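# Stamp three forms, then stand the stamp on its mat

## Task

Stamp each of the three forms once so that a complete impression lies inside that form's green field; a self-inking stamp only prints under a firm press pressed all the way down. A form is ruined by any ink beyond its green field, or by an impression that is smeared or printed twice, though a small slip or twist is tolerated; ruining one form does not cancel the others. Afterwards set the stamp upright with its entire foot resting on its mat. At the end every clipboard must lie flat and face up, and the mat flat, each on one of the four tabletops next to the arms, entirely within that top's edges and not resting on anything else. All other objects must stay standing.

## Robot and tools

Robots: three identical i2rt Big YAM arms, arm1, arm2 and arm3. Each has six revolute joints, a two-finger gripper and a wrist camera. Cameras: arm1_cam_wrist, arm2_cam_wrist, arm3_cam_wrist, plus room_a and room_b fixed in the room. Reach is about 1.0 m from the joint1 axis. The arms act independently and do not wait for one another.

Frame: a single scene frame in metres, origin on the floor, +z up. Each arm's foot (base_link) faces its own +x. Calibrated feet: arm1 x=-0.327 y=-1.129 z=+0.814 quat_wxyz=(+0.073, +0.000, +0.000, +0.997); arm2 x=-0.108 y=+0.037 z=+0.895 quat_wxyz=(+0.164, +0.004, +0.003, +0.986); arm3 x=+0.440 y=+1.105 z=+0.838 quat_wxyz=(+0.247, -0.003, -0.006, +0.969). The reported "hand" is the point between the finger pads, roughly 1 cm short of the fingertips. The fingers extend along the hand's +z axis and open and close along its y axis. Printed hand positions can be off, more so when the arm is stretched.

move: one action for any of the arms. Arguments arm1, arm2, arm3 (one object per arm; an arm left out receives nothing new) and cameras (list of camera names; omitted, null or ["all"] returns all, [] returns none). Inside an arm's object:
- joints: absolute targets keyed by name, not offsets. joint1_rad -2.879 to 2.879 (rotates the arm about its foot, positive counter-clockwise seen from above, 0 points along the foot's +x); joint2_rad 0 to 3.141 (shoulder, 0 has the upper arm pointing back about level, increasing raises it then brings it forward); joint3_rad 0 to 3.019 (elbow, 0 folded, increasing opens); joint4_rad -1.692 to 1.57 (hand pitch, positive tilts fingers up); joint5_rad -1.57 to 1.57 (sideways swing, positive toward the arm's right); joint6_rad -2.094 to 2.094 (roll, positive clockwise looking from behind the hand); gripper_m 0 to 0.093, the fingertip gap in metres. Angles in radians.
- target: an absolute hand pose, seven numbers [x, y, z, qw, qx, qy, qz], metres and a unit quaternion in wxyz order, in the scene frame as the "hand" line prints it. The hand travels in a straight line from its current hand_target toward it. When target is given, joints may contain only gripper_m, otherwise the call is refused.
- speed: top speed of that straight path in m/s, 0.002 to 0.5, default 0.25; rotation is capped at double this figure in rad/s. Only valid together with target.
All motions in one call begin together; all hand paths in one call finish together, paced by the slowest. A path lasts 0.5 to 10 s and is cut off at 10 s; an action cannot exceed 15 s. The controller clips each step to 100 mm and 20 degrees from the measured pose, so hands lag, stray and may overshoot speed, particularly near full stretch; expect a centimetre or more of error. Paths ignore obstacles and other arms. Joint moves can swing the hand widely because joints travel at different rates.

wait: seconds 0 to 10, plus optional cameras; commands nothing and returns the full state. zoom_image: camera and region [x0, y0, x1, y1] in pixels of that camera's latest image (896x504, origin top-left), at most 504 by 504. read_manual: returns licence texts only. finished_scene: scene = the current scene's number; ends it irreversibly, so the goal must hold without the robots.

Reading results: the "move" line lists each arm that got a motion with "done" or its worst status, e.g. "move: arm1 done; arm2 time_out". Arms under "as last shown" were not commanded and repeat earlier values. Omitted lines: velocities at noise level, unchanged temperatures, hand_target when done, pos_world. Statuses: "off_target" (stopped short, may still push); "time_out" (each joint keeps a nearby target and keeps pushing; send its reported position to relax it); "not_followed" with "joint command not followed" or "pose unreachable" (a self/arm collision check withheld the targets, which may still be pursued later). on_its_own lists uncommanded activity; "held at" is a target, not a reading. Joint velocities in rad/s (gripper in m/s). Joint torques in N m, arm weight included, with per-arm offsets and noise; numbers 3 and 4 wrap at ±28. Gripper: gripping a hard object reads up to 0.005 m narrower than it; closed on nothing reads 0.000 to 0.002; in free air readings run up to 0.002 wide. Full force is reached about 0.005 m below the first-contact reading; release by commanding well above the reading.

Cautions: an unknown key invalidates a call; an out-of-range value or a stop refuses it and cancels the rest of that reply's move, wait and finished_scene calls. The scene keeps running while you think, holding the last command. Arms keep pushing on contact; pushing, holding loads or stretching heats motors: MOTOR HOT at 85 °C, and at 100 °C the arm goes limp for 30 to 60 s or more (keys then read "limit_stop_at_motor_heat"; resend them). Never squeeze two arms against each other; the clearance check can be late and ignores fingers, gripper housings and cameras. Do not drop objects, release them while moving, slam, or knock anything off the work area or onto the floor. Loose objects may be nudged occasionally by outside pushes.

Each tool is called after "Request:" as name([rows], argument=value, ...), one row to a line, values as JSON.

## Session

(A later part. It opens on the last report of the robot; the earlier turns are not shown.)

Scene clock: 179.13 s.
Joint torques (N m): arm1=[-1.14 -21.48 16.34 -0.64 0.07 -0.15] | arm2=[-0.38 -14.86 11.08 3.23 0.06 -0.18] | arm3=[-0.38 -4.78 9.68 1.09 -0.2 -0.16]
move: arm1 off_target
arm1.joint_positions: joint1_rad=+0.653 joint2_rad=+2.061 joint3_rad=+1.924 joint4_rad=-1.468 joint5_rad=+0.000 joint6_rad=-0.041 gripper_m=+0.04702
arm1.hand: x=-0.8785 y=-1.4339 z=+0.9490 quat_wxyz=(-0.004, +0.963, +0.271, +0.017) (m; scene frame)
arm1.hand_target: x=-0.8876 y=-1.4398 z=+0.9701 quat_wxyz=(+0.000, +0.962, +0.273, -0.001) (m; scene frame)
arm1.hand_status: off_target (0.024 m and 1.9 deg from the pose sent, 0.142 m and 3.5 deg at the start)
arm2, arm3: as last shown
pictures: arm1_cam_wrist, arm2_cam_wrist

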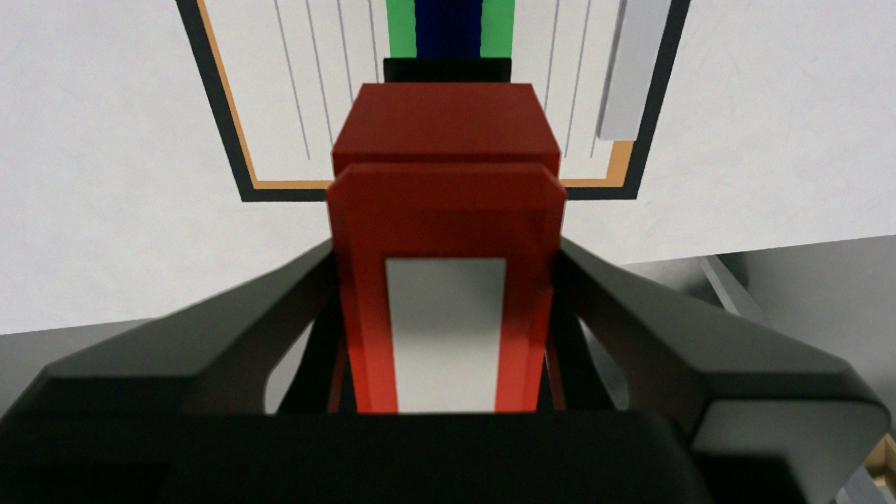

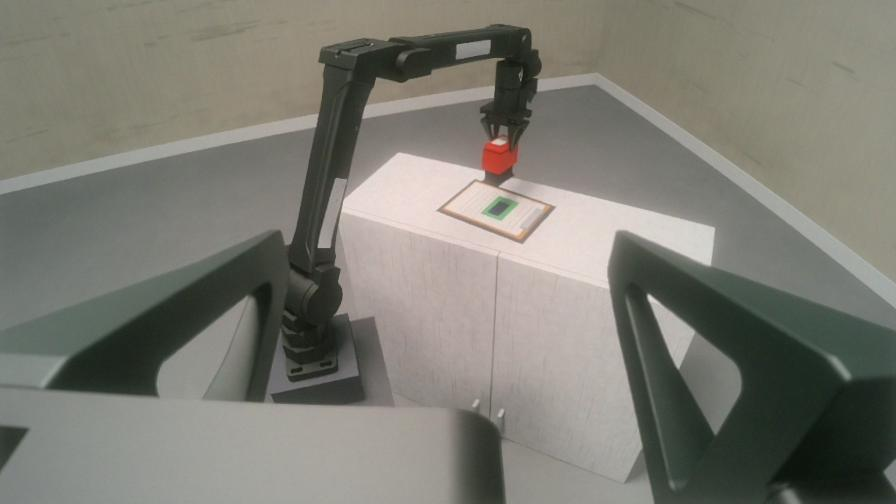

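Request:
move(arm1={"joints":{"joint2_rad":1.468,"joint3_rad":1.397,"joint4_rad":-1.494}}, arm2={"joints":{"joint1_rad":1.75,"joint2_rad":0.9,"joint3_rad":1.92,"joint4_rad":-0.91}}, cameras=[])

Request:
move(arm1={"joints":{"joint1_rad":-1.716,"joint6_rad":-0.141}}, cameras=[])

Request:
move(arm1={"target":[-0.162,-0.566,0.955,0,-0.653,0.757,0],"speed":0.2}, cameras=["arm1_cam_wrist"])

Scene clock: 181.80 s.
Joint torques (N m): arm1=[-1.08 -10.46 12.19 -0.31 0.07 -0.15] | arm2=[-0.79 0.97 6.24 1.48 0.11 -0.16] | arm3=[-0.26 -4.89 9.78 1.06 -0.23 -0.15]
move: arm1 done; arm2 done
arm1.joint_positions: joint1_rad=+0.653 joint2_rad=+1.459 joint3_rad=+1.391 joint4_rad=-1.481 joint5_rad=+0.000 joint6_rad=-0.041 gripper_m=+0.04702
arm1.joint_status: all done
arm1.hand: x=-0.7068 y=-1.3386 z=+1.0568 quat_wxyz=(+0.003, +0.963, +0.271, -0.011) (m; scene frame)
arm2.joint_positions: joint1_rad=+1.758 joint2_rad=+0.895 joint3_rad=+1.908 joint4_rad=-0.892 joint5_rad=-0.010 joint6_rad=+0.044 gripper_m=+0.08496
arm2.joint_status: all done
arm2.hand: x=-0.1394 y=-0.2403 z=+1.7185 quat_wxyz=(+0.504, +0.504, +0.427, -0.556) (m; scene frame)
arm3: as last shown
pictures: none

Scene clock: 184.83 s.
Joint torques (N m): arm1=[-0.97 -10.52 12.19 -0.28 0.01 -0.21] | arm2=[-0.91 0.56 6.16 1.63 0.09 -0.18] | arm3=[-0.44 -4.95 9.59 1.03 -0.22 -0.16]
move: arm1 done
arm1.joint_positions: joint1_rad=-1.718 joint2_rad=+1.459 joint3_rad=+1.391 joint4_rad=-1.481 joint5_rad=+0.001 joint6_rad=-0.133 gripper_m=+0.04704
arm1.joint_status: all done
arm1.hand: x=-0.2012 y=-0.7138 z=+1.0565 quat_wxyz=(-0.010, +0.648, -0.761, -0.005) (m; scene frame)
arm2, arm3: as last shown
pictures: none

Scene clock: 186.70 s.
Joint torques (N m): arm1=[-0.56 -17.2 16.02 0.29 -0.02 -0.16] | arm2=[0.32 1.85 6.12 1.32 0.07 -0.2] | arm3=[-0.79 -4.89 9.62 1.1 -0.22 -0.16]
move: arm1 off_target
arm1.joint_positions: joint1_rad=-1.718 joint2_rad=+1.895 joint3_rad=+1.650 joint4_rad=-1.370 joint5_rad=+0.001 joint6_rad=-0.133 gripper_m=+0.04704
arm1.hand: x=-0.1628 y=-0.5867 z=+0.9434 quat_wxyz=(+0.018, +0.648, -0.761, +0.013) (m; scene frame)
arm1.hand_target: x=-0.1624 y=-0.5670 z=+0.9554 quat_wxyz=(+0.000, +0.653, -0.757, +0.000) (m; scene frame)
arm1.hand_status: off_target (0.024 m and 2.7 deg from the pose sent, 0.184 m and 1.5 deg at the start)
arm2: as last shown
arm3.joint_positions: joint1_rad=+1.429 joint2_rad=+1.004 joint3_rad=+1.734 joint4_rad=-1.387 joint5_rad=+0.004 joint6_rad=+0.015 gripper_m=+0.08494
arm3.hand: x=+0.2213 y=+0.8154 z=+1.4245 quat_wxyz=(+0.197, +0.808, +0.397, -0.388) (m; scene frame)
pictures: arm1_cam_wrist

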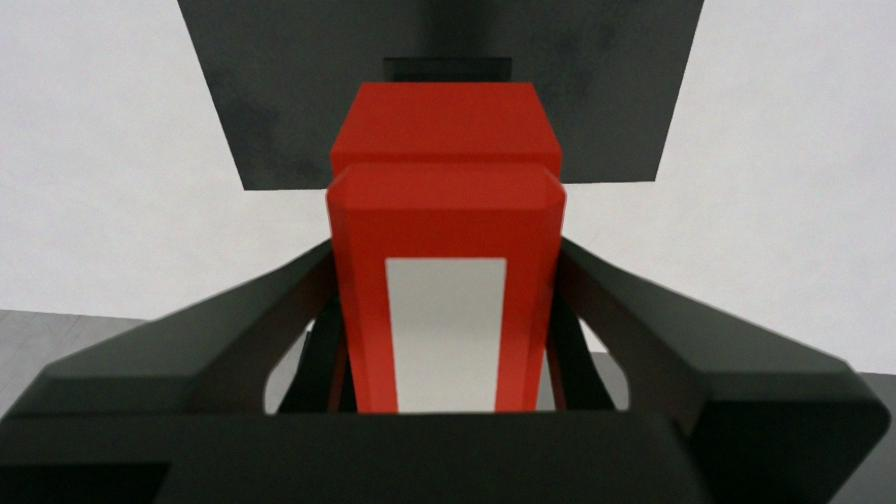

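Request:
move(arm1={"target":[-0.161,-0.562,0.91,0.006,-0.653,0.757,0.007],"speed":0.1}, cameras=["arm1_cam_wrist"])

Scene clock: 187.97 s.
Joint torques (N m): arm1=[-0.67 -17.55 11.58 0.81 -0.14 -0.17] | arm2=[-0.67 0.85 6.23 1.54 0.11 -0.15] | arm3=[-0.62 -4.89 9.73 1.09 -0.22 -0.16]
move: arm1 done
arm1.joint_positions: joint1_rad=-1.718 joint2_rad=+1.926 joint3_rad=+1.625 joint4_rad=-1.260 joint5_rad=-0.002 joint6_rad=-0.133 gripper_m=+0.04704
arm1.hand: x=-0.1580 y=-0.5692 z=+0.9165 quat_wxyz=(-0.004, +0.648, -0.761, -0.003) (m; scene frame)
arm1.hand_target: x=-0.1613 y=-0.5621 z=+0.9099 quat_wxyz=(-0.006, +0.653, -0.757, -0.007) (m; scene frame)
arm1.hand_status: done (0.010 m and 0.9 deg from the pose sent, 0.042 m and 3.7 deg at the start)
arm2, arm3: as last shown
pictures: arm1_cam_wrist

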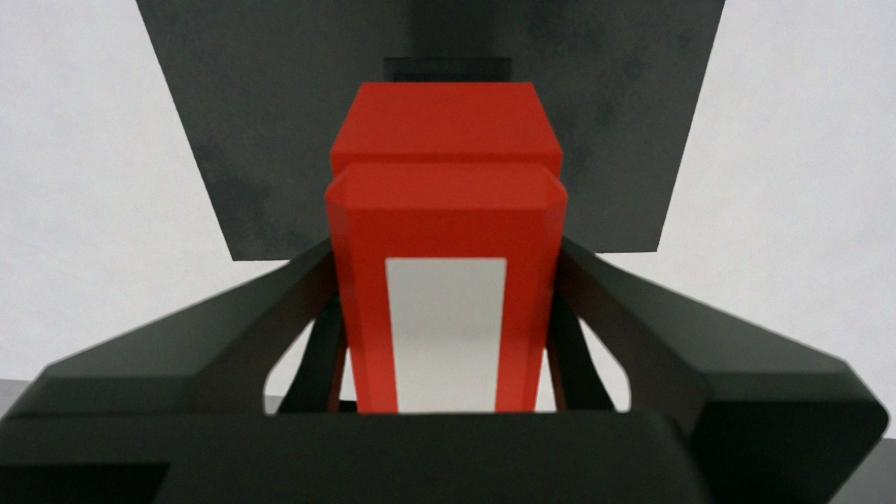

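Request:
move(arm1={"target":[-0.162,-0.565,0.868,0.000,-0.653,0.757,0.000],"speed":0.08}, cameras=[])

Request:
move(arm1={"target":[-0.162,-0.567,0.856,0.000,-0.653,0.757,0.000],"speed":0.05}, cameras=["arm1_cam_wrist"])

Scene clock: 189.30 s.
Joint torques (N m): arm1=[-0.5 -17.55 11.03 0.77 0.1 -0.16] | arm2=[-0.44 0.85 6.16 1.59 0.1 -0.22] | arm3=[-0.67 -4.54 9.65 1.1 -0.21 -0.17]
move: arm1 off_target
arm1.joint_positions: joint1_rad=-1.718 joint2_rad=+1.966 joint3_rad=+1.575 joint4_rad=-1.185 joint5_rad=-0.002 joint6_rad=-0.133 gripper_m=+0.04704
arm1.hand: x=-0.1587 y=-0.5716 z=+0.8760 quat_wxyz=(+0.003, +0.648, -0.761, +0.001) (m; scene frame)
arm1.hand_target: x=-0.1621 y=-0.5654 z=+0.8680 quat_wxyz=(+0.000, +0.653, -0.757, +0.000) (m; scene frame)
arm1.hand_status: off_target (0.011 m and 0.8 deg from the pose sent, 0.049 m and 0.9 deg at the start)
arm2.joint_positions: joint1_rad=+1.758 joint2_rad=+0.895 joint3_rad=+1.908 joint4_rad=-0.892 joint5_rad=-0.011 joint6_rad=+0.044 gripper_m=+0.08496
arm2.hand: x=-0.1391 y=-0.2403 z=+1.7185 quat_wxyz=(+0.505, +0.504, +0.428, -0.556) (m; scene frame)
arm3: as last shown
pictures: none

Scene clock: 190.27 s.
Joint torques (N m): arm1=[-0.56 -16.79 9.55 1.62 0.1 -0.16] | arm2=[-0.85 1.2 6.22 1.5 0.1 -0.19] | arm3=[-0.32 -4.66 9.62 1.03 -0.24 -0.16]
move: arm1 off_target
arm1.joint_positions: joint1_rad=-1.718 joint2_rad=+1.966 joint3_rad=+1.570 joint4_rad=-1.177 joint5_rad=-0.002 joint6_rad=-0.133 gripper_m=+0.04704
arm1.hand: x=-0.1587 y=-0.5716 z=+0.8743 quat_wxyz=(+0.002, +0.648, -0.761, +0.000) (m; scene frame)
arm1.hand_target: x=-0.1622 y=-0.5677 z=+0.8564 quat_wxyz=(+0.000, +0.653, -0.757, +0.000) (m; scene frame)
arm1.hand_status: off_target (0.019 m and 0.8 deg from the pose sent, 0.021 m and 0.8 deg at the start)
arm2, arm3: as last shown
pictures: arm1_cam_wrist

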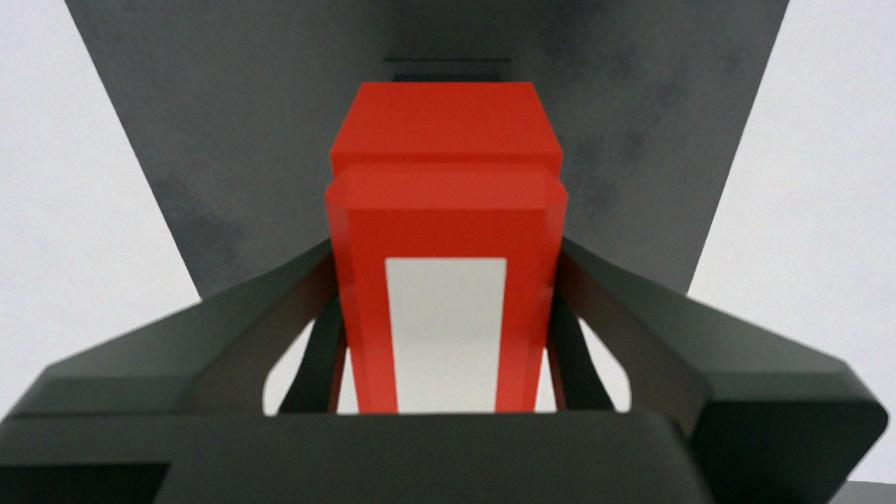

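Request:
move(arm1={"joints":{"gripper_m":0.085}}, cameras=["arm1_cam_wrist"])

Request:
move(arm1={"target":[-0.162,-0.567,1.03,0.000,-0.653,0.757,0.000],"speed":0.12}, cameras=["arm1_cam_wrist"])

Request:
move(arm1={"joints":{"joint2_rad":1.0,"joint3_rad":1.3,"joint4_rad":-1.2}})

Request:
zoom_image(camera="room_a", region=[340, 180, 600, 380])

Scene clock: 191.07 s.
Joint torques (N m): arm1=[-0.56 -16.91 10.41 0.85 0.09 -0.16] | arm2=[0.32 0.56 6.2 1.57 0.1 -0.18] | arm3=[-0.38 -4.89 9.63 1.1 -0.25 -0.17]
move: arm1 done
arm1.joint_positions: joint1_rad=-1.718 joint2_rad=+1.966 joint3_rad=+1.560 joint4_rad=-1.157 joint5_rad=-0.002 joint6_rad=-0.132 gripper_m=+0.08480
arm1.joint_status: all done
arm1.hand: x=-0.1584 y=-0.5704 z=+0.8708 quat_wxyz=(-0.003, +0.648, -0.762, -0.003) (m; scene frame)
arm2, arm3: as last shown
pictures: arm1_cam_wrist

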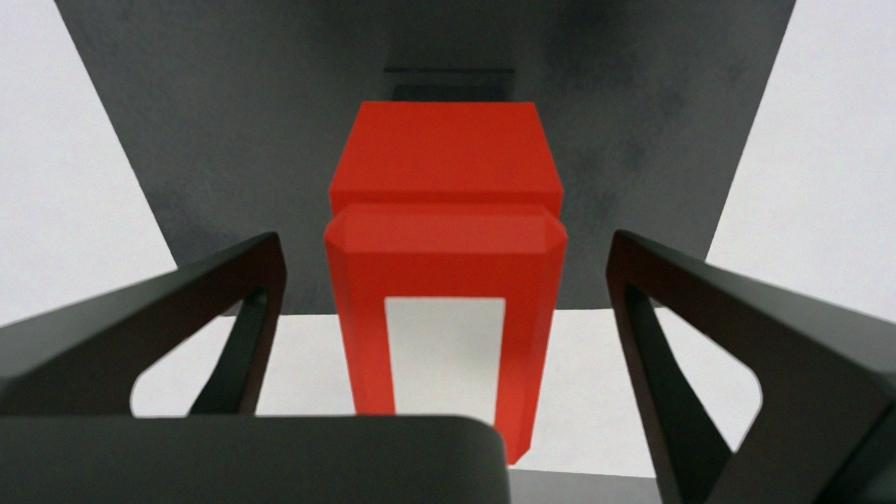

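Scene clock: 193.27 s.
Joint torques (N m): arm1=[-0.5 -18.78 15.91 -0.57 0.09 -0.17] | arm2=[-0.09 1.55 5.97 1.66 0.18 -0.17] | arm3=[-0.62 -4.84 9.63 1.05 -0.21 -0.16]
move: arm1 off_target
arm1.joint_positions: joint1_rad=-1.718 joint2_rad=+1.884 joint3_rad=+1.815 joint4_rad=-1.531 joint5_rad=-0.002 joint6_rad=-0.132 gripper_m=+0.08490
arm1.hand: x=-0.1603 y=-0.5766 z=+1.0116 quat_wxyz=(+0.013, +0.648, -0.762, +0.007) (m; scene frame)
arm1.hand_target: x=-0.1622 y=-0.5676 z=+1.0300 quat_wxyz=(+0.000, +0.653, -0.757, +0.000) (m; scene frame)
arm1.hand_status: off_target (0.021 m and 1.9 deg from the pose sent, 0.159 m and 0.9 deg at the start)
arm2, arm3: as last shown
pictures: arm1_cam_wrist

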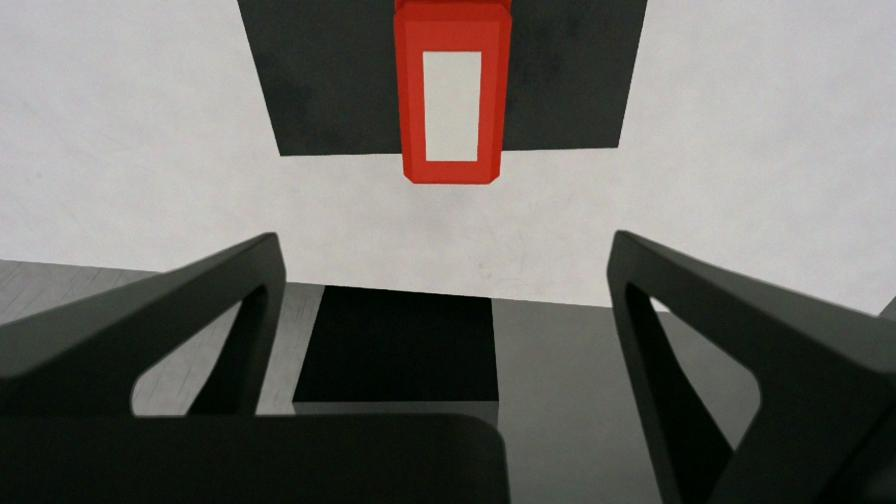

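Scene clock: 194.97 s.
Joint torques (N m): arm1=[-0.56 -2.73 12.27 2.13 0.1 -0.17] | arm2=[-0.03 1.08 6.27 1.43 0.07 -0.13] | arm3=[-0.5 -4.95 9.62 1.13 -0.22 -0.16]
move: arm1 done
arm1.joint_positions: joint1_rad=-1.718 joint2_rad=+0.989 joint3_rad=+1.301 joint4_rad=-1.225 joint5_rad=-0.002 joint6_rad=-0.132 gripper_m=+0.08490
arm1.joint_status: all done
arm1.hand: x=-0.2160 y=-0.7607 z=+1.2209 quat_wxyz=(-0.271, +0.613, -0.721, -0.176) (m; scene frame)
arm2, arm3: as last shown
pictures: arm1_cam_wrist, arm2_cam_wrist, arm3_cam_wrist, room_a, room_b

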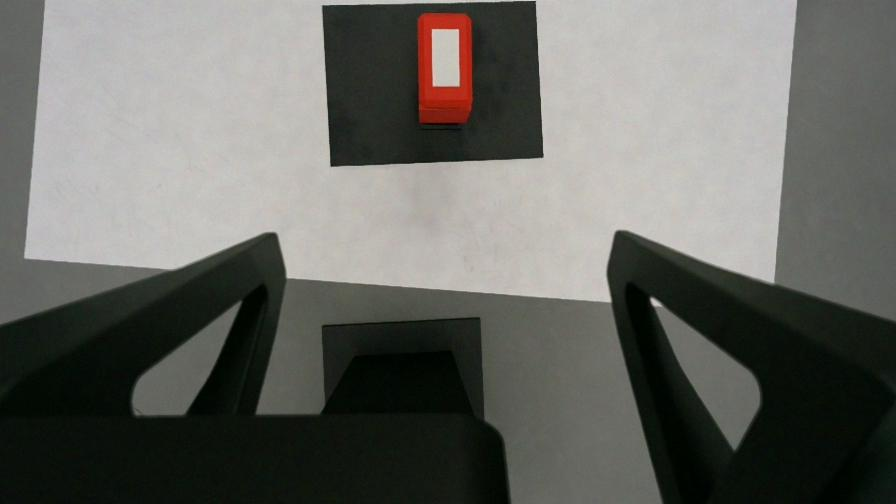

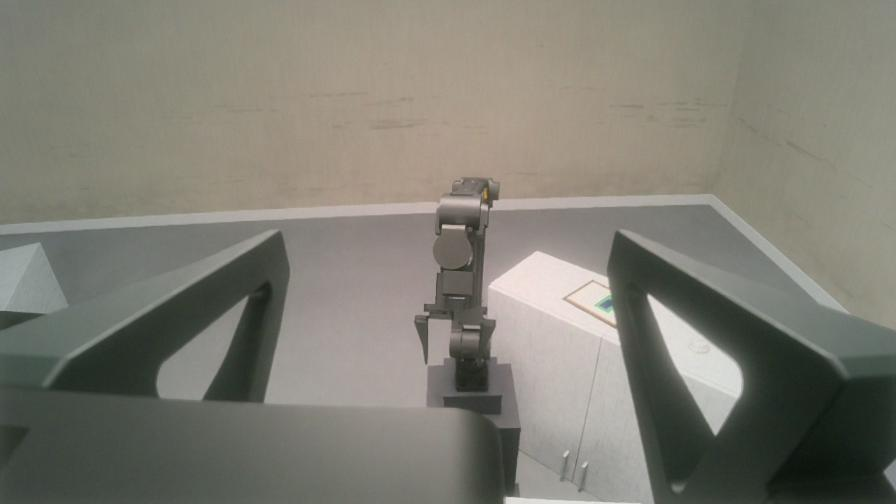

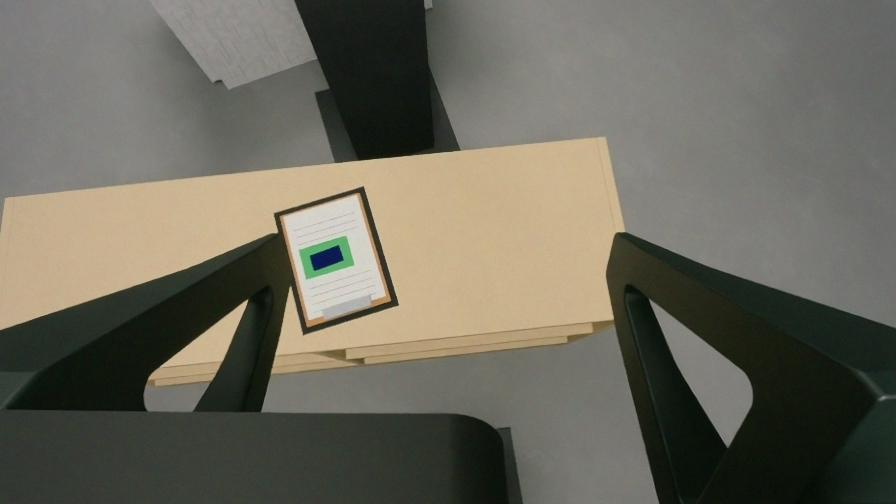

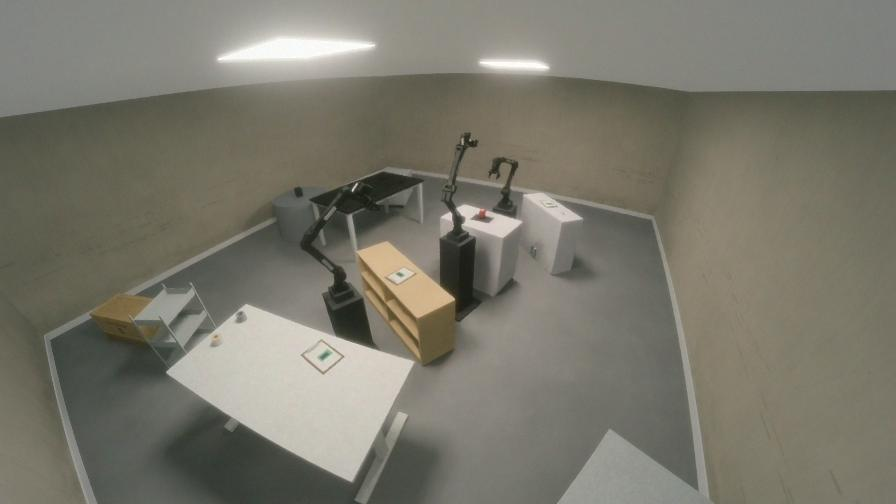

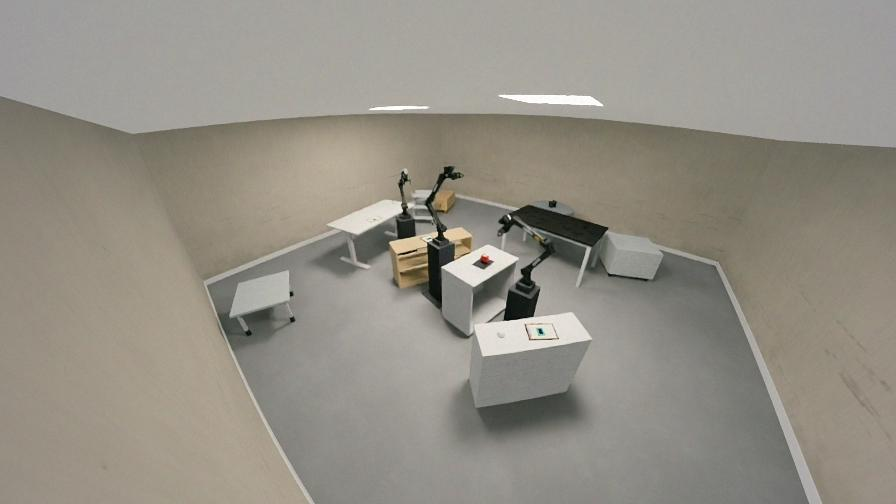

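Scaled by 1.938 from the camera's 896x504 image, which has a finer 1280x720 frame.

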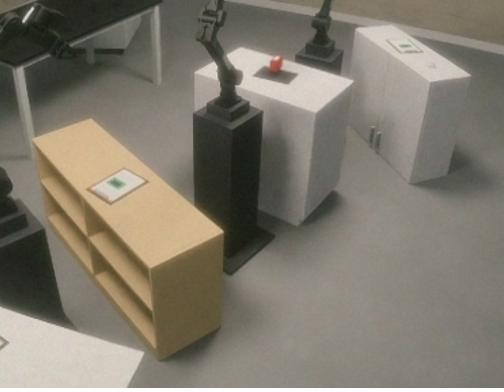

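Request:
finished_scene(scene=1)

The scene is finished: the task was done.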